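# Wind the blue wire onto the reel with two arms

## Task

Coil the blue wire around the reel, always turning the same way and never reversing, until the unwound remainder adds up to less than one flange's diameter. Only wire lying between the two flanges counts as wound; wire beyond their rims or inside the centre hole does not. At the end the reel must lie flat and entirely on the table, and no other loose object may touch the reel or the wire.

## Robot and tools

Robot: two arms. left_arm has a left hand, sits on the +y side, base near (+0.053, +0.234, 0) m. right_arm has a right hand, base near (-0.036, -0.365, 0) m. Both bases are yawed very slightly. Behind them stands a fixed two-camera stand. A loose object may occasionally get nudged by something outside your control.

Scene frame: origin at table-top height, halfway between the nominal bases; +x points out over the table, +z up, left_arm toward +y. Arm names have nothing to do with image sides. All positions, orientations, velocities and offset axes use this frame.

Hand point: a point fixed to the palm, 0.05 m in front of it and 0.15 m from the wrist face along the fingers. Its +z runs along straight fingers, +y out of the palm, +x across the palm (away from the thumb on the right hand, toward the thumb on the left hand). Straight fingers extend 0.06-0.07 m past the point and sit 0.06 m behind it along -y. A wrist bracket on the little-finger side reaches 0.10 m across and can collide.

execute_actions(actions, cameras): actions is a list of actions; each action is a list of up to 15 rows, one per 1/30 s step; if fewer rows, the last row is held for the remaining steps. Each row is 28 numbers in [-1, 1], always both arms: left dx, dy, dz, rx, ry, rz; left little, ring, middle, index, thumb_bend, thumb_turn; left force_limit, speed; then the same 14 for the right arm. dx..rz are offsets, not poses: each row is measured from that arm's Hand target as it was when the action began (not from the previous row), along scene axes; 1.0 = 0.6 m or 180 degrees; rx, ry, rz form a single rotation vector turning about the Hand target's position. Sending the same offset again moves further. All six zero re-requests the current Hand target. Finger numbers are absolute targets: +1 open/straight, -1 curled; thumb_turn -1 puts the thumb opposite the fingers, +1 beside the palm. force_limit runs from about 0 N (-1) to 10 N (+1), 15 N for both thumb motors; speed from nearly zero (-1) to full at +0.48 and above. To keep a hand unchanged, resend the last eight numbers you actually sent it (or, if none yet, its hand_measured plus hand_force_limit and hand_speed). cameras: list of names, ["all"], or []; an empty actions list returns all images by default.

move(target, speed, blend, blocking, cameras): target is one 28-number row or up to 15 rows, each offset measured from the same starting Hand targets (not chained). speed in m/s per arm path, 0.002 to 4.3, default 0.25 (turning capped at twice that in rad/s); one value or one per target. blend in metres rounds corners of a list; 0 stops at each. blocking=false returns after about 0.5 s while motion continues. Paths are straight, last 0.5-10 s, do not avoid obstacles or the other arm. Result adds a move: line (done, off_target, moving, held, fault, plus limits=paced or limits=held).

wait(seconds 0-10, cameras): lets time pass holding commands. stop(cameras): brakes a running move. zoom_image(camera, region [x0,y0,x1,y1] in pixels, at most 504x504) on the latest image. show_instructions(): reference pages. finished_scene(scene): ends the scene, irreversible; only call once the wire is wound and left alone.

Cameras: cam_head_left, cam_head_right, cam_high, cam_low, cam_left_wrist, cam_right_wrist, each 896x504.

Results: end_effector_position (m) and end_effector_quat_wxyz in scene frame; Hand target (last commanded pose after clipping, base of next offsets); hand_measured, hand_stopped_by (moving, target, force, stalled, fault), hand_load_n (positive when pushed open) in the six motor order; hand_force_limit, hand_speed; joint positions, velocities (may read within noise), torques (numbers 3 and 4 wrap at ±28 N m), motor temperatures; MOTOR HOT near 85 °C, OVER-TEMPERATURE FAULT at 100 °C when an arm drops for 30-60 s.

Behaviour: orientation commands are clipped to 40 degrees from the current one per step. Hands often rest 1-3 cm (up to 5) short, usually low; send the remaining gap as a new offset. A grasp fits objects roughly 0.035-0.065 m thick with the thumb in front, handles down to about 0.025 m. For gentle closing use speed -0.94 or less. To squeeze harder raise force_limit and send a more closed target; to release send a more open one. A lost grip shows as load near 0.

Avoid: arms or hands contacting each other, one hand closing on the other's fingers, paths close to an arm's own base, fast impacts, pressing far past contact, heavy finger loads, letting go of moving parts, and anything ending off the table. Joint ranges (rad): waist ±2.880, shoulder 0 to 3.142, elbow 0 to 3.019, wrist pitch -1.693 to 1.571, wrist yaw ±1.571, wrist roll ±2.094.

Each tool is called after "Call:" as name(argument=value, ...) on one line, values as JSON.

Reference images:

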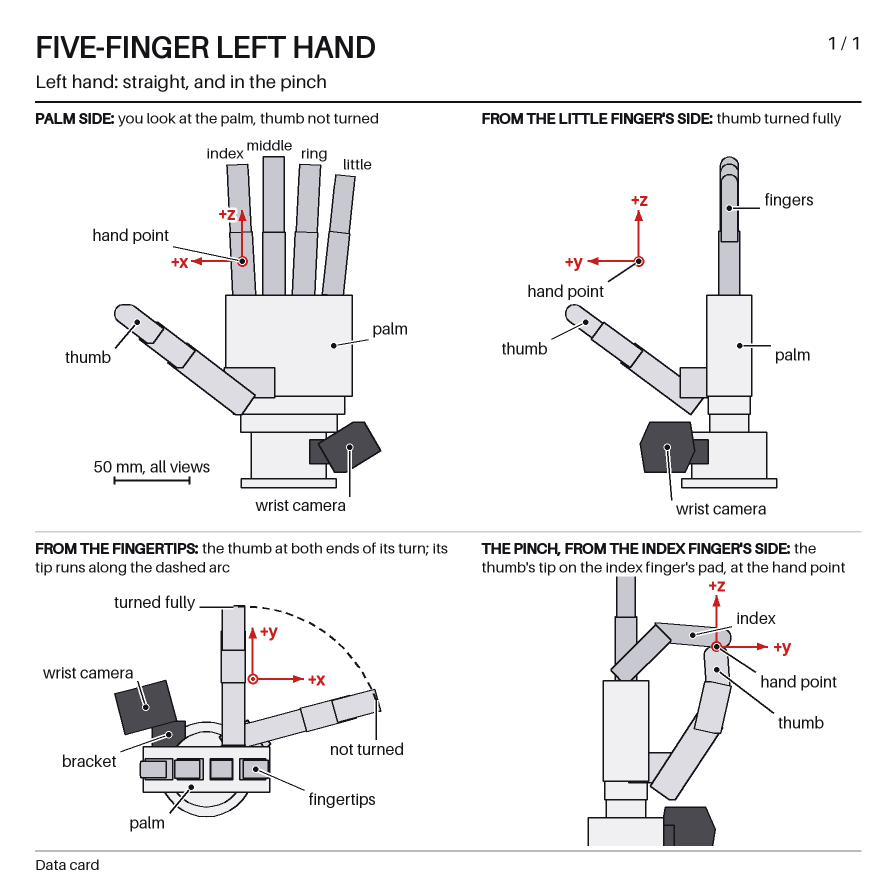

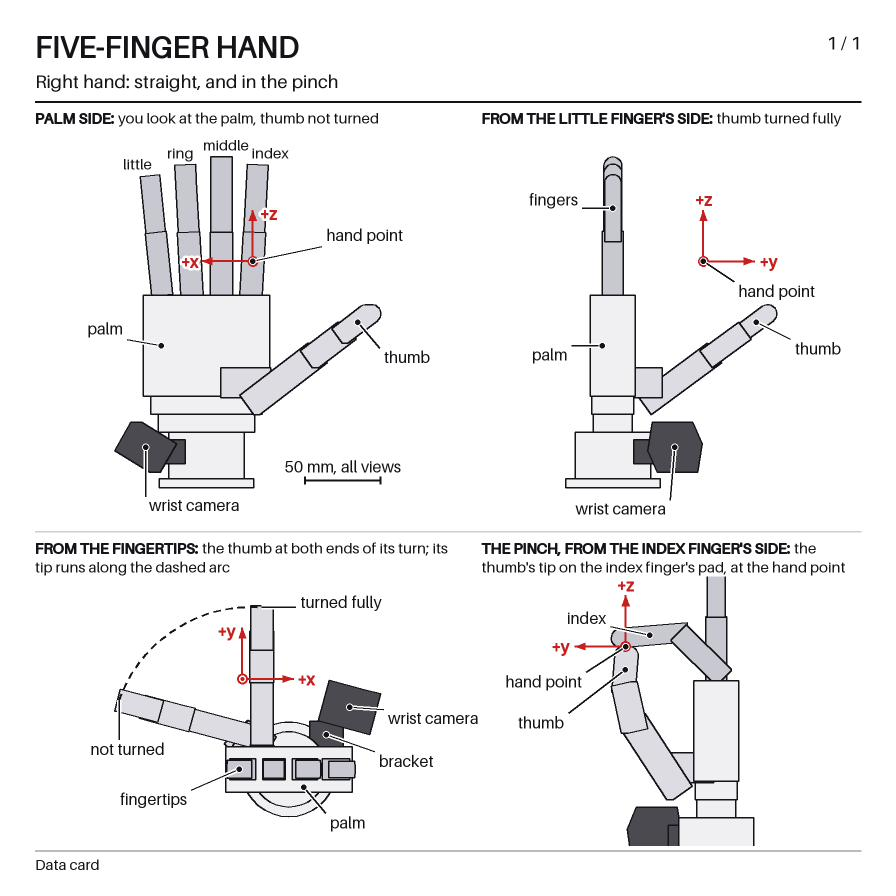

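## Session

Call:
execute_actions(actions=[])

Scene clock: 0.00 s.
left_arm: end_effector_position=(+0.7954, +0.0696, +0.2655) hand_measured=(+1.000, +1.000, +1.000, +1.000, +1.000, +1.000) hand_load_n=(+0.0, +0.0, +0.0, +0.0, +0.0, +0.0) hand_stopped_by=(target, target, target, target, target, target) hand_force_limit=0.00 hand_speed=-0.80 end_effector_quat_wxyz=(+0.218, +0.090, +0.970, -0.058) | right_arm: end_effector_position=(+0.3100, -0.1138, +0.4052) hand_measured=(+1.000, +1.000, +1.000, +1.000, +1.000, +1.000) hand_load_n=(+0.0, +0.0, +0.0, +0.0, +0.0, +0.0) hand_stopped_by=(target, target, target, target, target, target) hand_force_limit=0.00 hand_speed=-0.80 end_effector_quat_wxyz=(-0.543, +0.747, -0.058, +0.379)
Joint positions: left_arm=[-0.293 2.308 2.738 -1.547 0.031 1.466] | right_arm=[0.475 0.781 0.941 -0.296 -0.419 -0.587]
Joint velocities: within noise
Joint torques (N m): no reading
Motor temperatures (°C): left_arm=[35 32 31 28 28 32] | right_arm=[38 35 31 34 28 31]
Heat: left arm: hottest waist 35 °C; right arm: hottest waist 38 °C.
Hand target: left_arm +0.7989, +0.0686, +0.2666; +0.223, +0.090, +0.969, -0.059 | right_arm +0.3113, -0.1132, +0.4216; -0.548, +0.739, -0.054, +0.388

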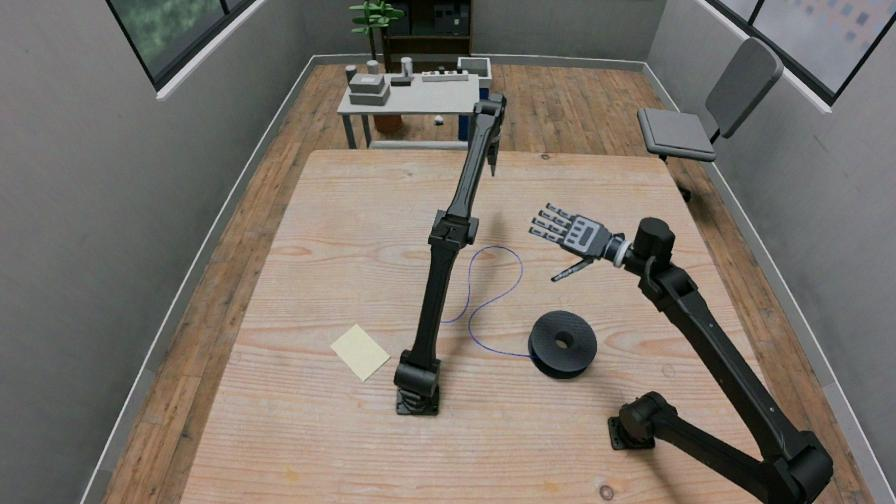

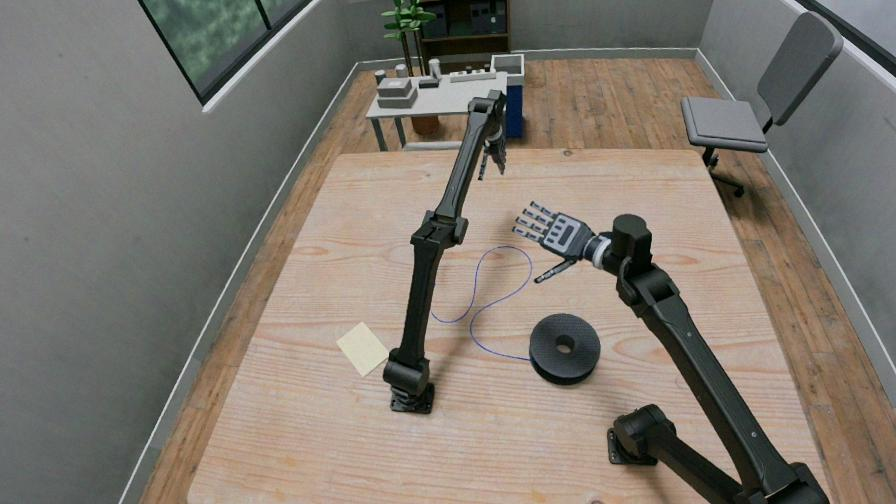

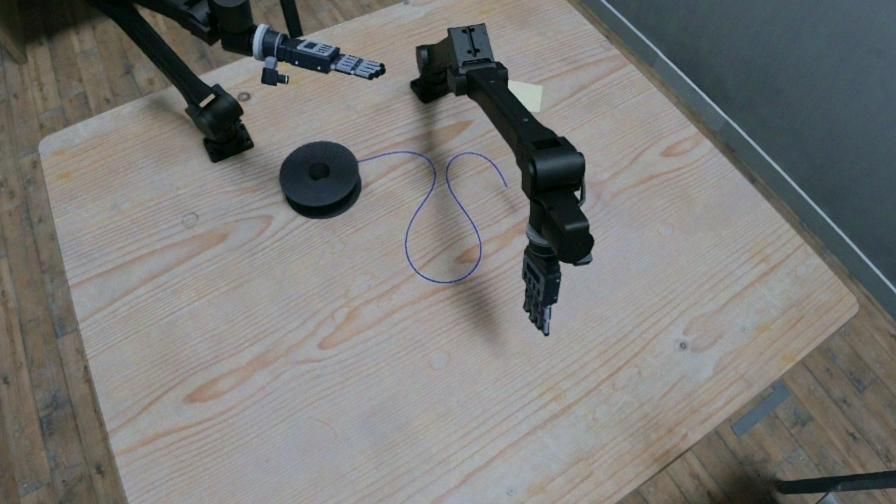

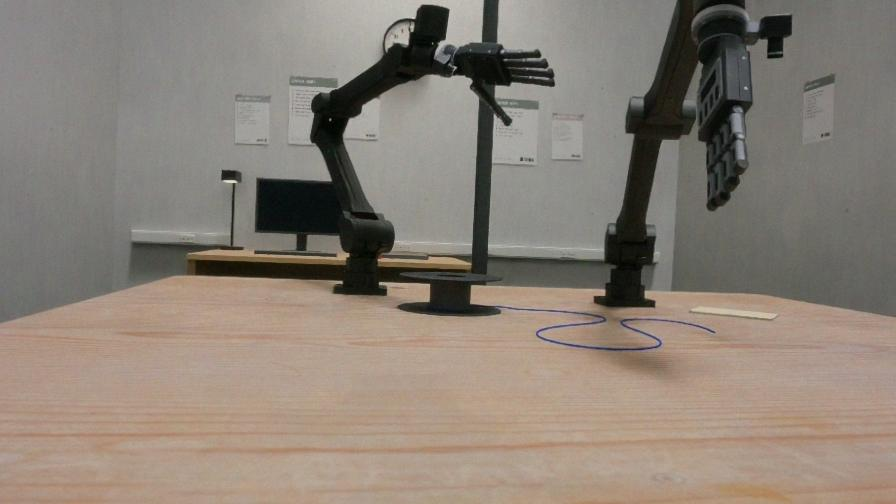

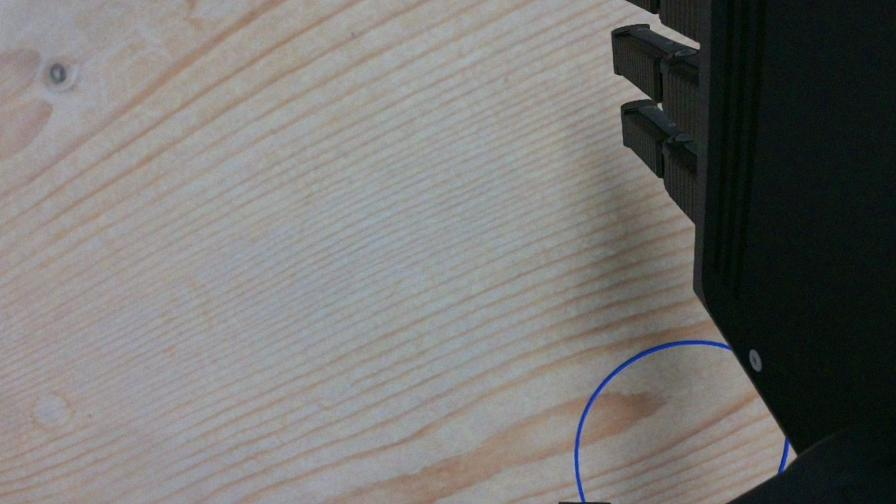

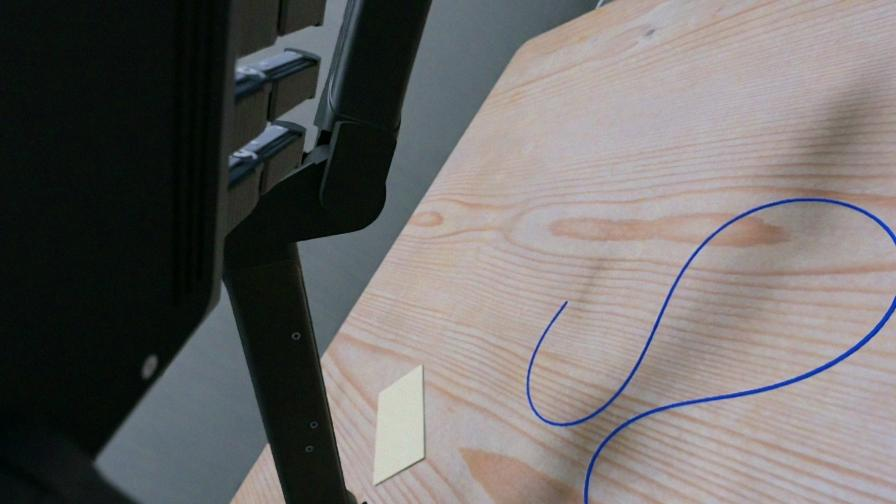

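Call:
zoom_image(camera="cam_head_left", region=[420, 230, 640, 400])

Call:
zoom_image(camera="cam_high", region=[240, 100, 540, 300])

Call:
zoom_image(camera="cam_low", region=[380, 240, 740, 370])

Scaled by 2.291 from the camera's 896x504 image, which has a finer 1280x720 frame.

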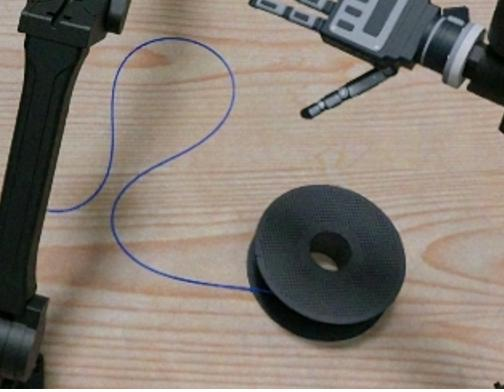

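Scaled by 1.680 from the camera's 896x504 image, which has a finer 1280x720 frame.

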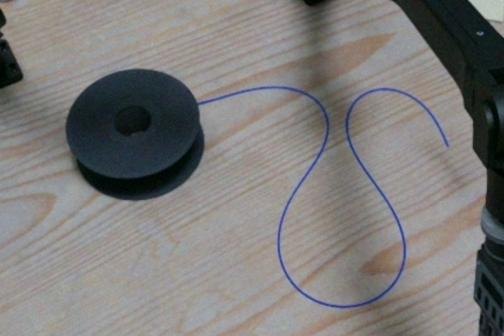

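Scaled by 1.400 from the camera's 896x504 image, which has a finer 1280x720 frame.

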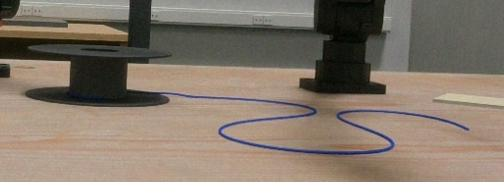

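Call:
move(target=[0,0,0,0,0,0,1,1,1,1,1,1,0,-0.8,-0.202,-0.195,-0.203,-0.360,0.300,-0.003,-1,-1,1,1,1,1,-0.4,0.2], speed=0.2, cameras=["all"])

Scene clock: 135.53 s.
left_arm: end_effector_position=(+0.7954, +0.0696, +0.2655) hand_measured=(+1.000, +1.000, +1.000, +1.000, +1.000, +1.000) hand_load_n=(+0.0, +0.0, +0.0, -0.5, -0.5, +0.0) hand_stopped_by=(target, target, target, target, target, target) hand_force_limit=0.00 hand_speed=-0.80 end_effector_quat_wxyz=(+0.218, +0.090, +0.970, -0.058) | right_arm: end_effector_position=(+0.1902, -0.2346, +0.2915) hand_measured=(-1.000, -1.000, +1.000, +1.000, +1.000, +1.000) hand_load_n=(+0.0, +0.0, -0.5, +0.0, +0.0, +0.0) hand_stopped_by=(target, target, target, target, target, target) hand_force_limit=-0.40 hand_speed=0.20 end_effector_quat_wxyz=(-0.013, +0.996, -0.082, +0.016)
Joint positions: left_arm=[-0.293 2.308 2.738 -1.547 0.031 1.466] | right_arm=[0.624 1.166 1.315 -1.679 0.001 -0.798]
Joint torques (N m): left_arm=[0.97 -22.77 9.36 0.96 0 0.08] | right_arm=[0.62 -8.18 10.44 -0.43 0.19 0.12]
Motor temperatures (°C): left_arm=[34 39 38 28 27 30] | right_arm=[37 34 41 32 28 29]
Heat: left arm: hottest shoulder 39 °C; right arm: hottest elbow 41 °C.
Hand target: left_arm +0.7989, +0.0686, +0.2666; +0.223, +0.090, +0.969, -0.059 | right_arm +0.1902, -0.2302, +0.2997; +0.000, +0.997, -0.079, +0.000
Off the commanded pose: left_arm 0.004 m, 1 deg | right_arm 0.009 m, 2 deg.
joint sent to its limit (right arm) — joint 4 (wrist pitch), lower limit. The joint targets are off in orientation, not in position.
move: done

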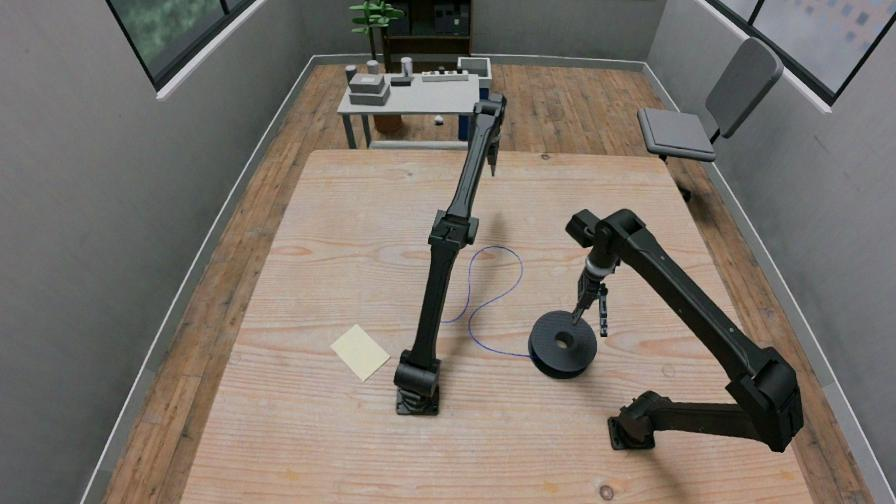

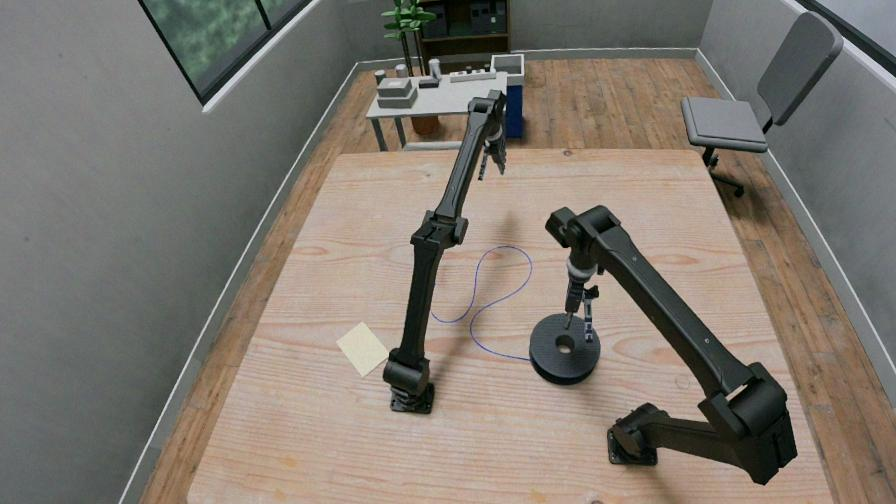

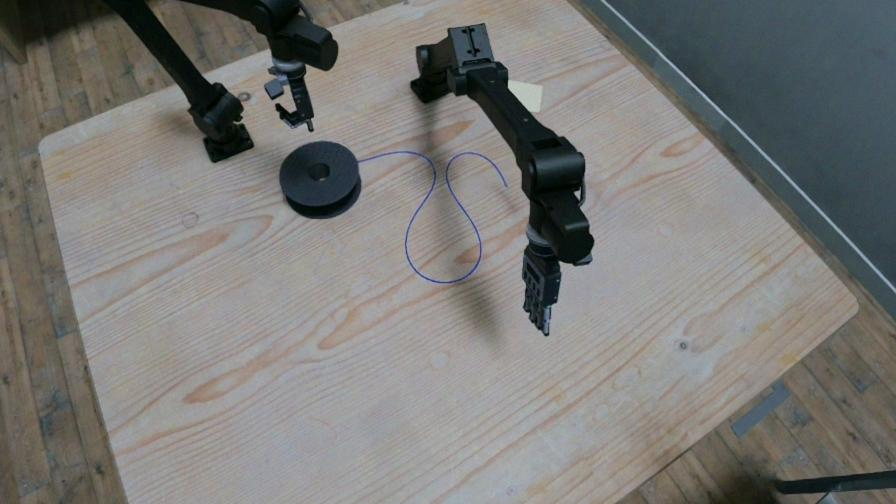

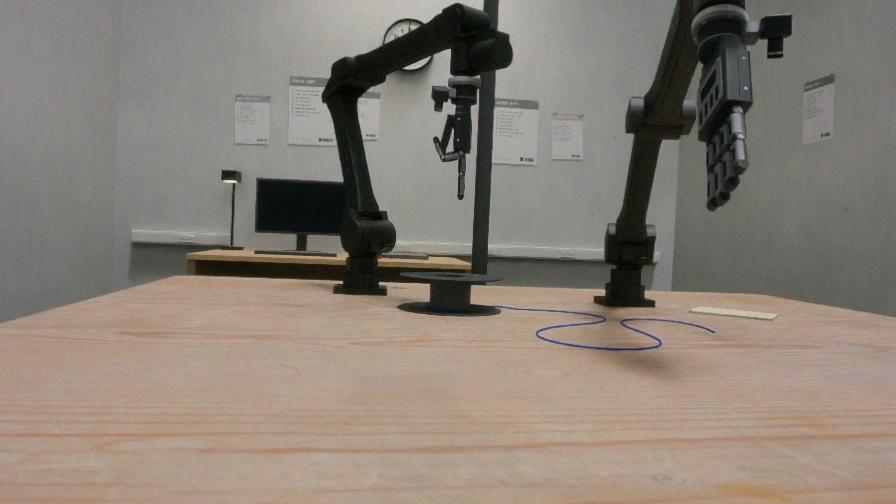

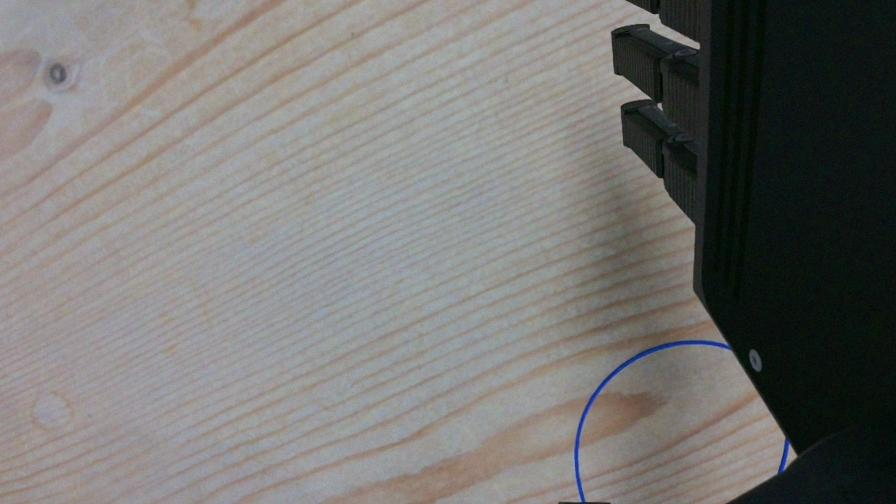

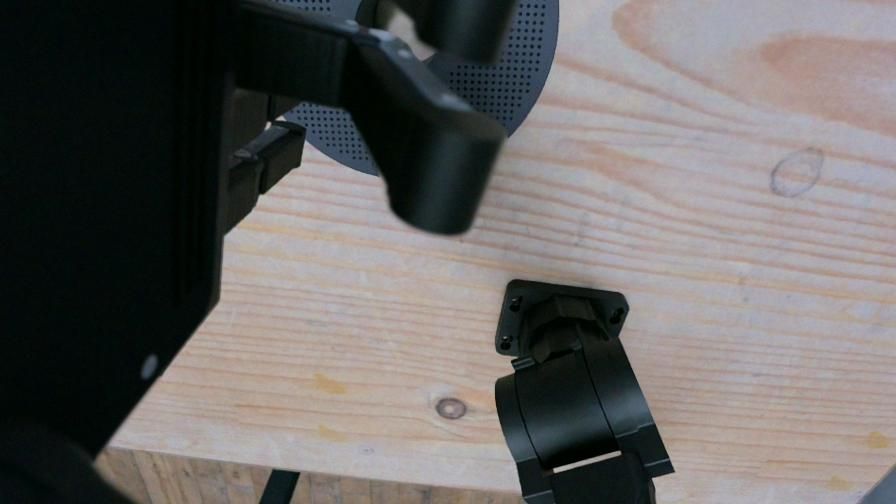

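Call:
move(target=[0,0,0,0,0,0,1,1,1,1,1,1,0,-0.8,0,0,-0.225,0,0,0,-1,-1,1,1,1,1,-0.4,0.2], speed=0.2, cameras=["all"])

Call:
zoom_image(camera="cam_head_left", region=[500, 230, 640, 400])

Call:
zoom_image(camera="cam_high", region=[240, 80, 400, 230])

Call:
zoom_image(camera="cam_low", region=[380, 160, 560, 330])

Scene clock: 164.43 s.
left_arm: end_effector_position=(+0.7954, +0.0696, +0.2655) hand_measured=(+1.000, +1.000, +1.000, +1.000, +1.000, +1.000) hand_load_n=(+0.0, +0.0, +0.0, +0.0, +0.0, +0.0) hand_stopped_by=(target, target, target, target, target, target) hand_force_limit=0.00 hand_speed=-0.80 end_effector_quat_wxyz=(+0.218, +0.090, +0.970, -0.058) | right_arm: end_effector_position=(+0.1924, -0.2330, +0.1706) hand_measured=(-1.000, -1.000, +1.000, +1.000, +1.000, +1.000) hand_load_n=(+0.0, +0.0, +0.0, +0.0, +0.0, +0.0) hand_stopped_by=(target, target, target, target, target, target) hand_force_limit=-0.40 hand_speed=0.20 end_effector_quat_wxyz=(-0.002, +0.997, -0.082, +0.003)
Joint positions: left_arm=[-0.293 2.308 2.738 -1.547 0.031 1.466] | right_arm=[0.624 1.203 1.021 -1.381 0.001 -0.798]
Joint torques (N m): left_arm=[0.91 -22.89 9.33 1.02 0 0.08] | right_arm=[0.38 -7.71 7.68 0.34 0.01 0.1]
Heat: left arm: hottest shoulder 39 °C; right arm: hottest elbow 39 °C.
Hand target: left_arm +0.7989, +0.0686, +0.2666; +0.223, +0.090, +0.969, -0.059 | right_arm +0.1901, -0.2302, +0.1648; +0.000, +0.997, -0.078, +0.000
Off the commanded pose: left_arm 0.004 m, 1 deg | right_arm 0.007 m, 1 deg.
move: done

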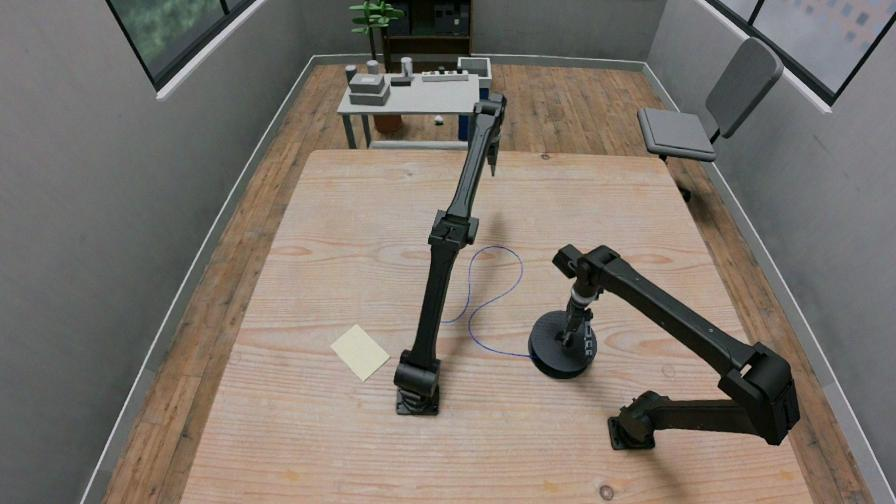

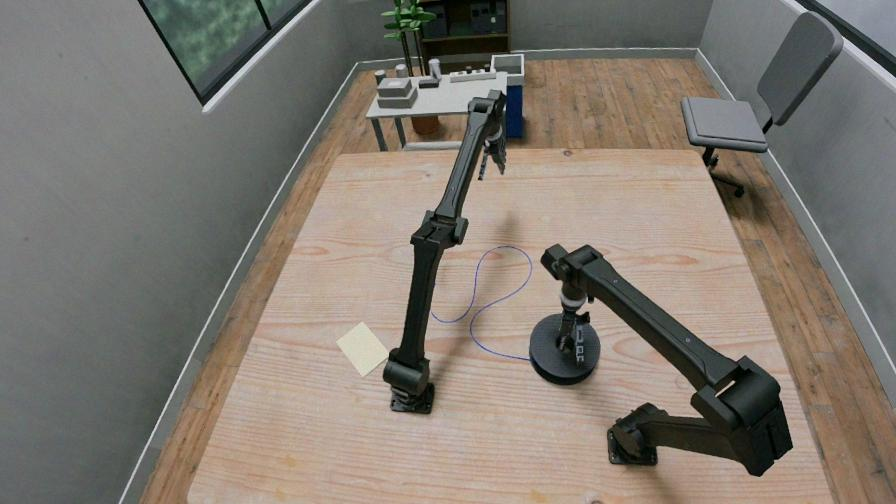

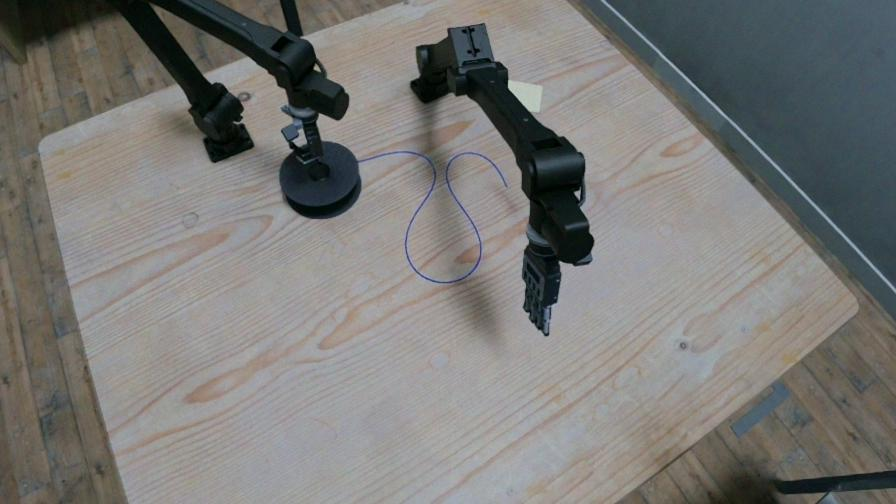

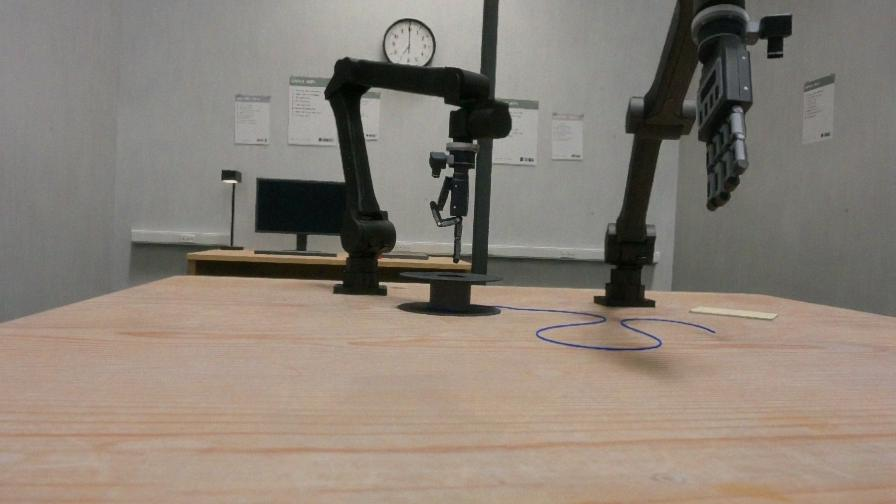

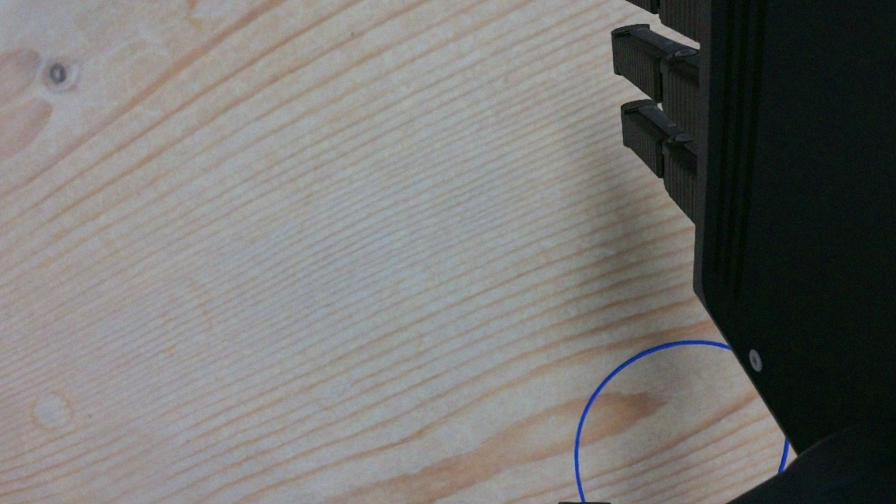

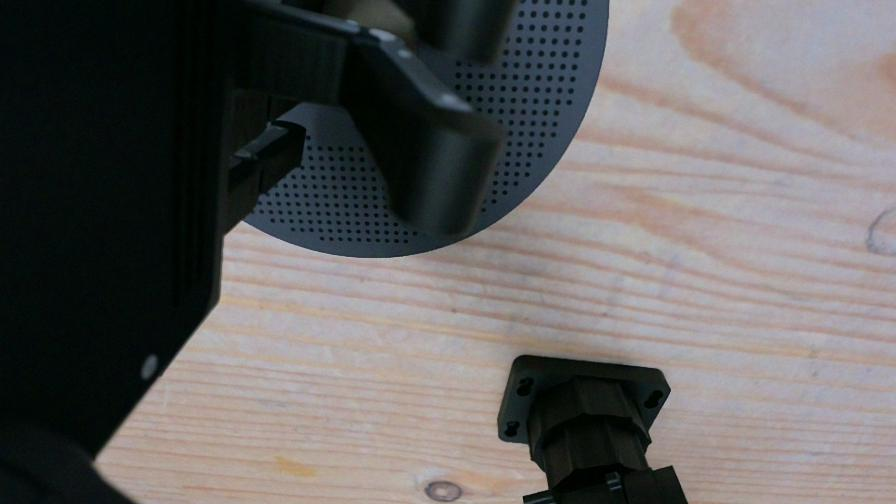

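Scaled by 2.965 from the camera's 896x504 image, which has a finer 1280x720 frame.

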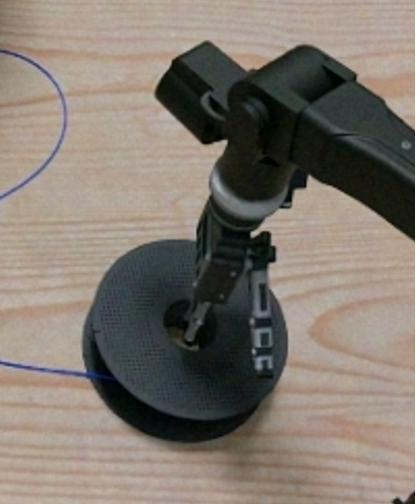

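Scaled by 3.150 from the camera's 896x504 image, which has a finer 1280x720 frame.

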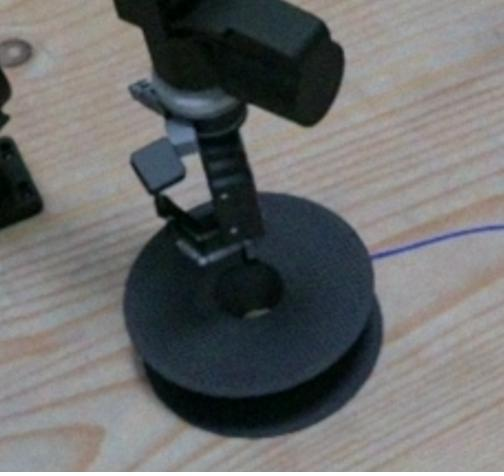

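Scaled by 2.800 from the camera's 896x504 image, which has a finer 1280x720 frame.

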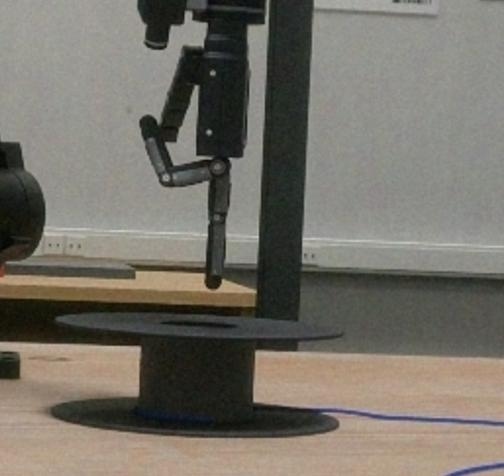

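Call:
zoom_image(camera="cam_low", region=[390, 265, 530, 325])

Call:
zoom_image(camera="cam_head_right", region=[510, 290, 610, 400])

Scaled by 3.600 from the camera's 896x504 image, which has a finer 1280x720 frame.

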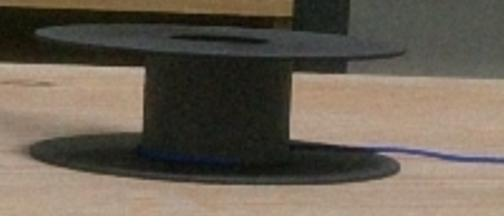

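Scaled by 4.582 from the camera's 896x504 image, which has a finer 1280x720 frame.

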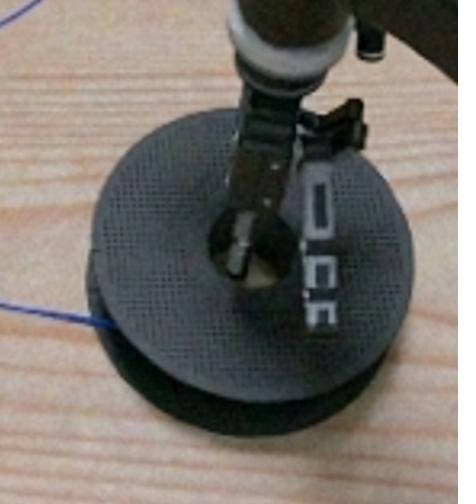

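Call:
zoom_image(camera="cam_high", region=[270, 130, 370, 220])

Call:
zoom_image(camera="cam_head_left", region=[520, 300, 610, 390])

Scaled by 5.040 from the camera's 896x504 image, which has a finer 1280x720 frame.

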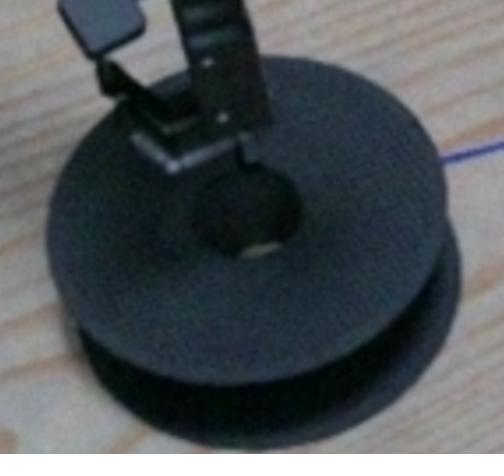

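Scaled by 5.600 from the camera's 896x504 image, which has a finer 1280x720 frame.

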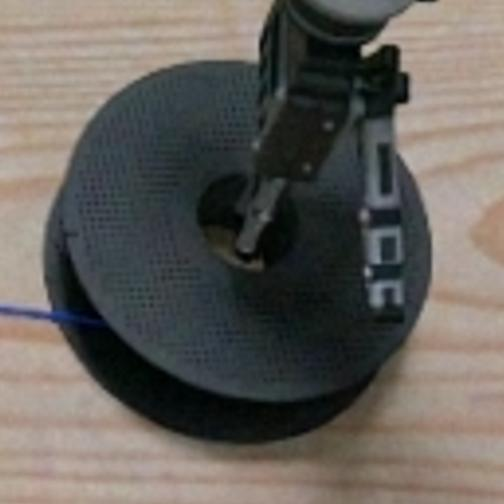

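Call:
move(target=[0,0,0,0,0,0,1,1,1,1,1,1,0,-0.8,0.042,-0.01,-0.033,0,0,0,-1,-1,1,1,1,1,-0.4,0.2], speed=0.1, cameras=["cam_head_left","cam_high","cam_low","cam_right_wrist"])

Call:
zoom_image(camera="cam_high", region=[270, 130, 370, 220])

Call:
zoom_image(camera="cam_head_left", region=[520, 300, 610, 390])

Call:
zoom_image(camera="cam_low", region=[380, 200, 520, 330])

Scene clock: 237.37 s.
left_arm: end_effector_position=(+0.7954, +0.0696, +0.2655) hand_measured=(+1.000, +1.000, +1.000, +1.000, +1.000, +1.000) hand_load_n=(+0.0, +0.0, +0.0, +0.0, +0.0, +0.0) hand_stopped_by=(target, target, target, target, target, target) hand_force_limit=0.00 hand_speed=-0.80 end_effector_quat_wxyz=(+0.218, +0.090, +0.970, -0.058) | right_arm: end_effector_position=(+0.2145, -0.2322, +0.1525) hand_measured=(-1.000, -1.000, +1.000, +1.000, +1.000, +1.000) hand_load_n=(+0.5, +0.0, +0.0, +0.0, -0.5, +0.0) hand_stopped_by=(target, target, target, target, target, target) hand_force_limit=-0.40 hand_speed=0.20 end_effector_quat_wxyz=(-0.003, +0.997, -0.077, +0.006)
Joint positions: left_arm=[-0.293 2.308 2.738 -1.547 0.031 1.466] | right_arm=[0.591 1.26 1.021 -1.319 0.001 -0.841]
Joint torques (N m): left_arm=[0.79 -22.77 9.36 1.01 -0.01 0.07] | right_arm=[-1.32 -8.53 7.53 0.42 0.02 0]
Motor temperatures (°C): left_arm=[33 39 39 28 27 29] | right_arm=[36 34 36 32 28 29]
Heat: left arm: hottest shoulder 39 °C; right arm: hottest waist 36 °C.
Hand target: left_arm +0.7989, +0.0686, +0.2666; +0.223, +0.090, +0.969, -0.059 | right_arm +0.2153, -0.2362, +0.1449; +0.000, +0.997, -0.079, +0.000
Off the commanded pose: left_arm 0.004 m, 1 deg | right_arm 0.009 m, 1 deg.
move: done
Images, in order (width x height): cam_head_left 896x504, cam_high 896x504, cam_low 896x504, cam_right_wrist 896x504.

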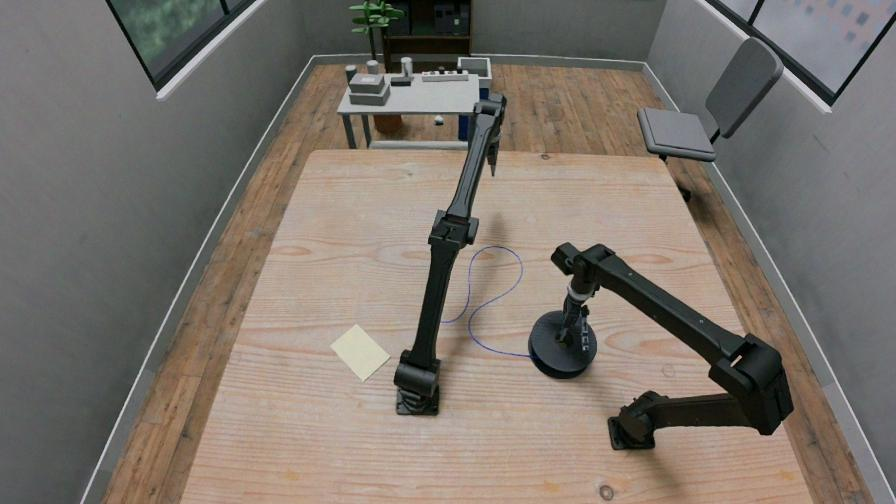

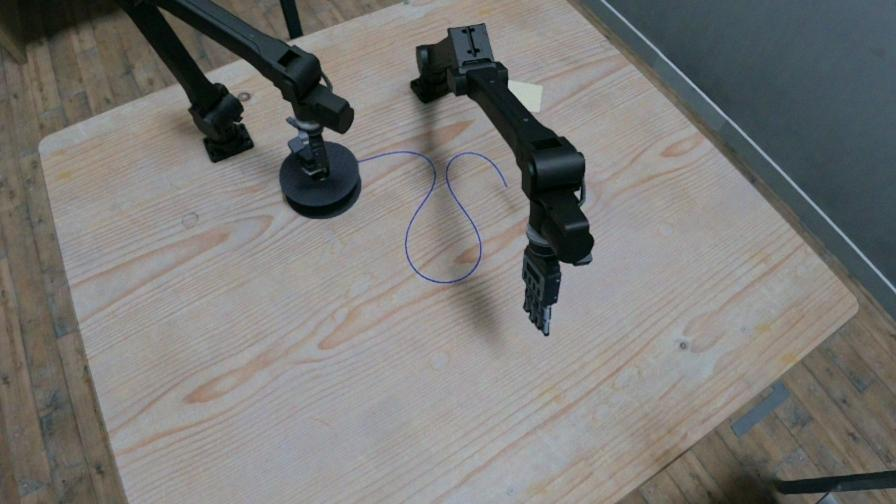

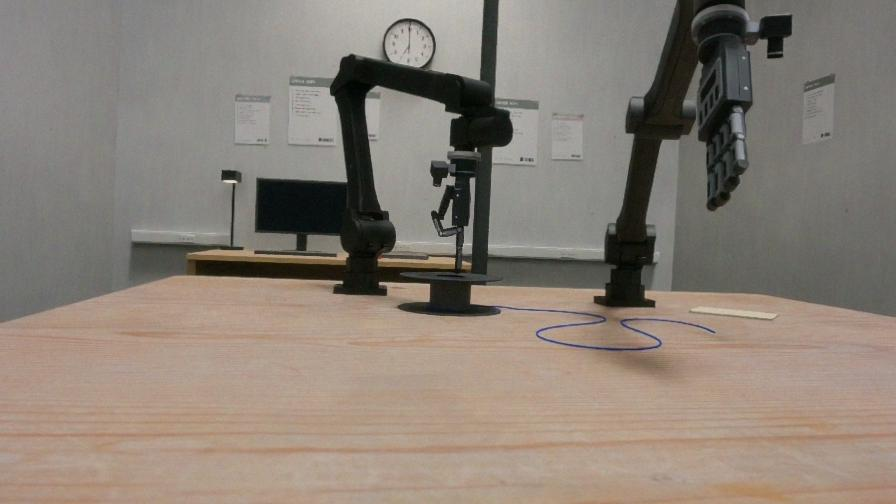

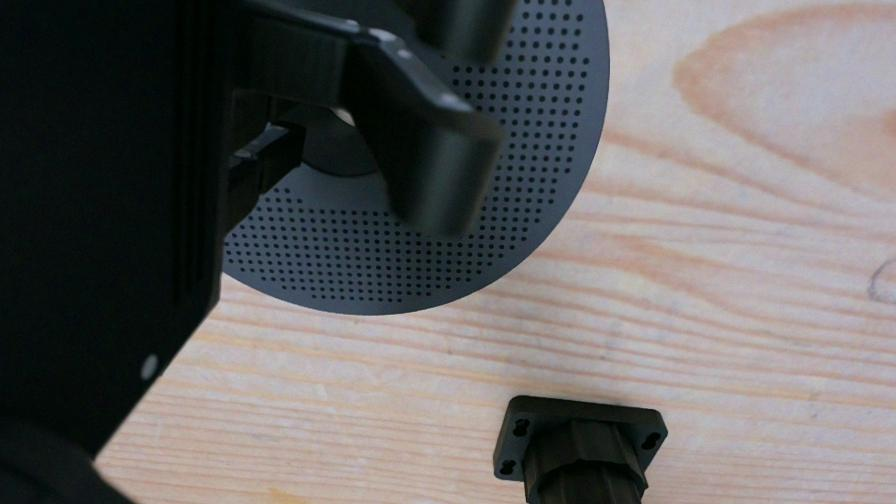

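Scaled by 5.040 from the camera's 896x504 image, which has a finer 1280x720 frame.

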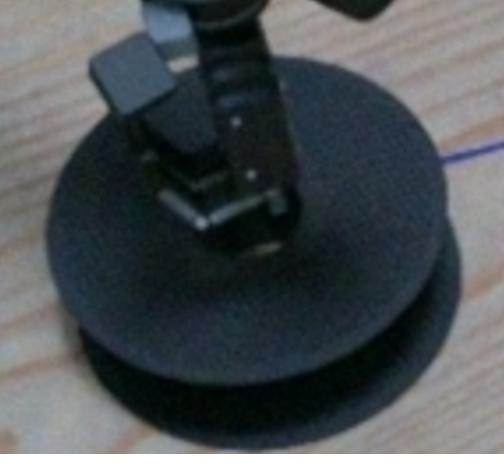

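Scaled by 5.600 from the camera's 896x504 image, which has a finer 1280x720 frame.

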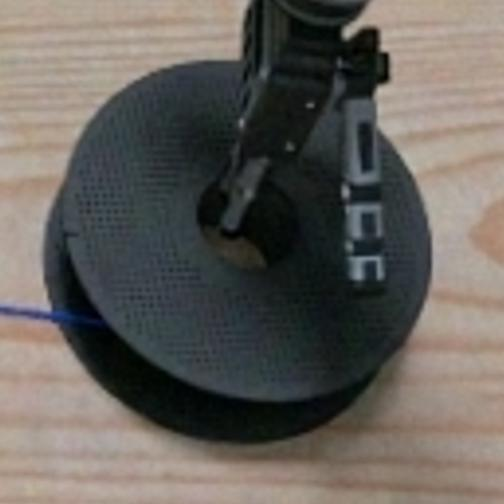

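Scaled by 3.600 from the camera's 896x504 image, which has a finer 1280x720 frame.

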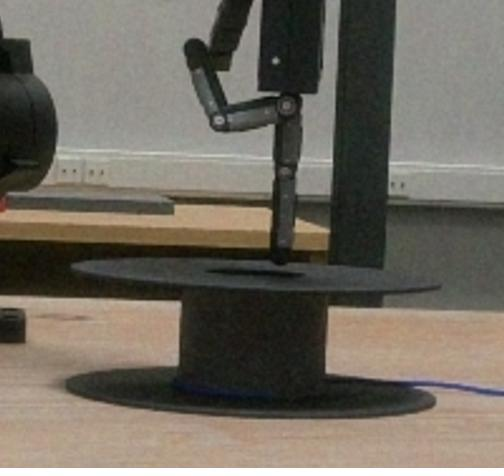

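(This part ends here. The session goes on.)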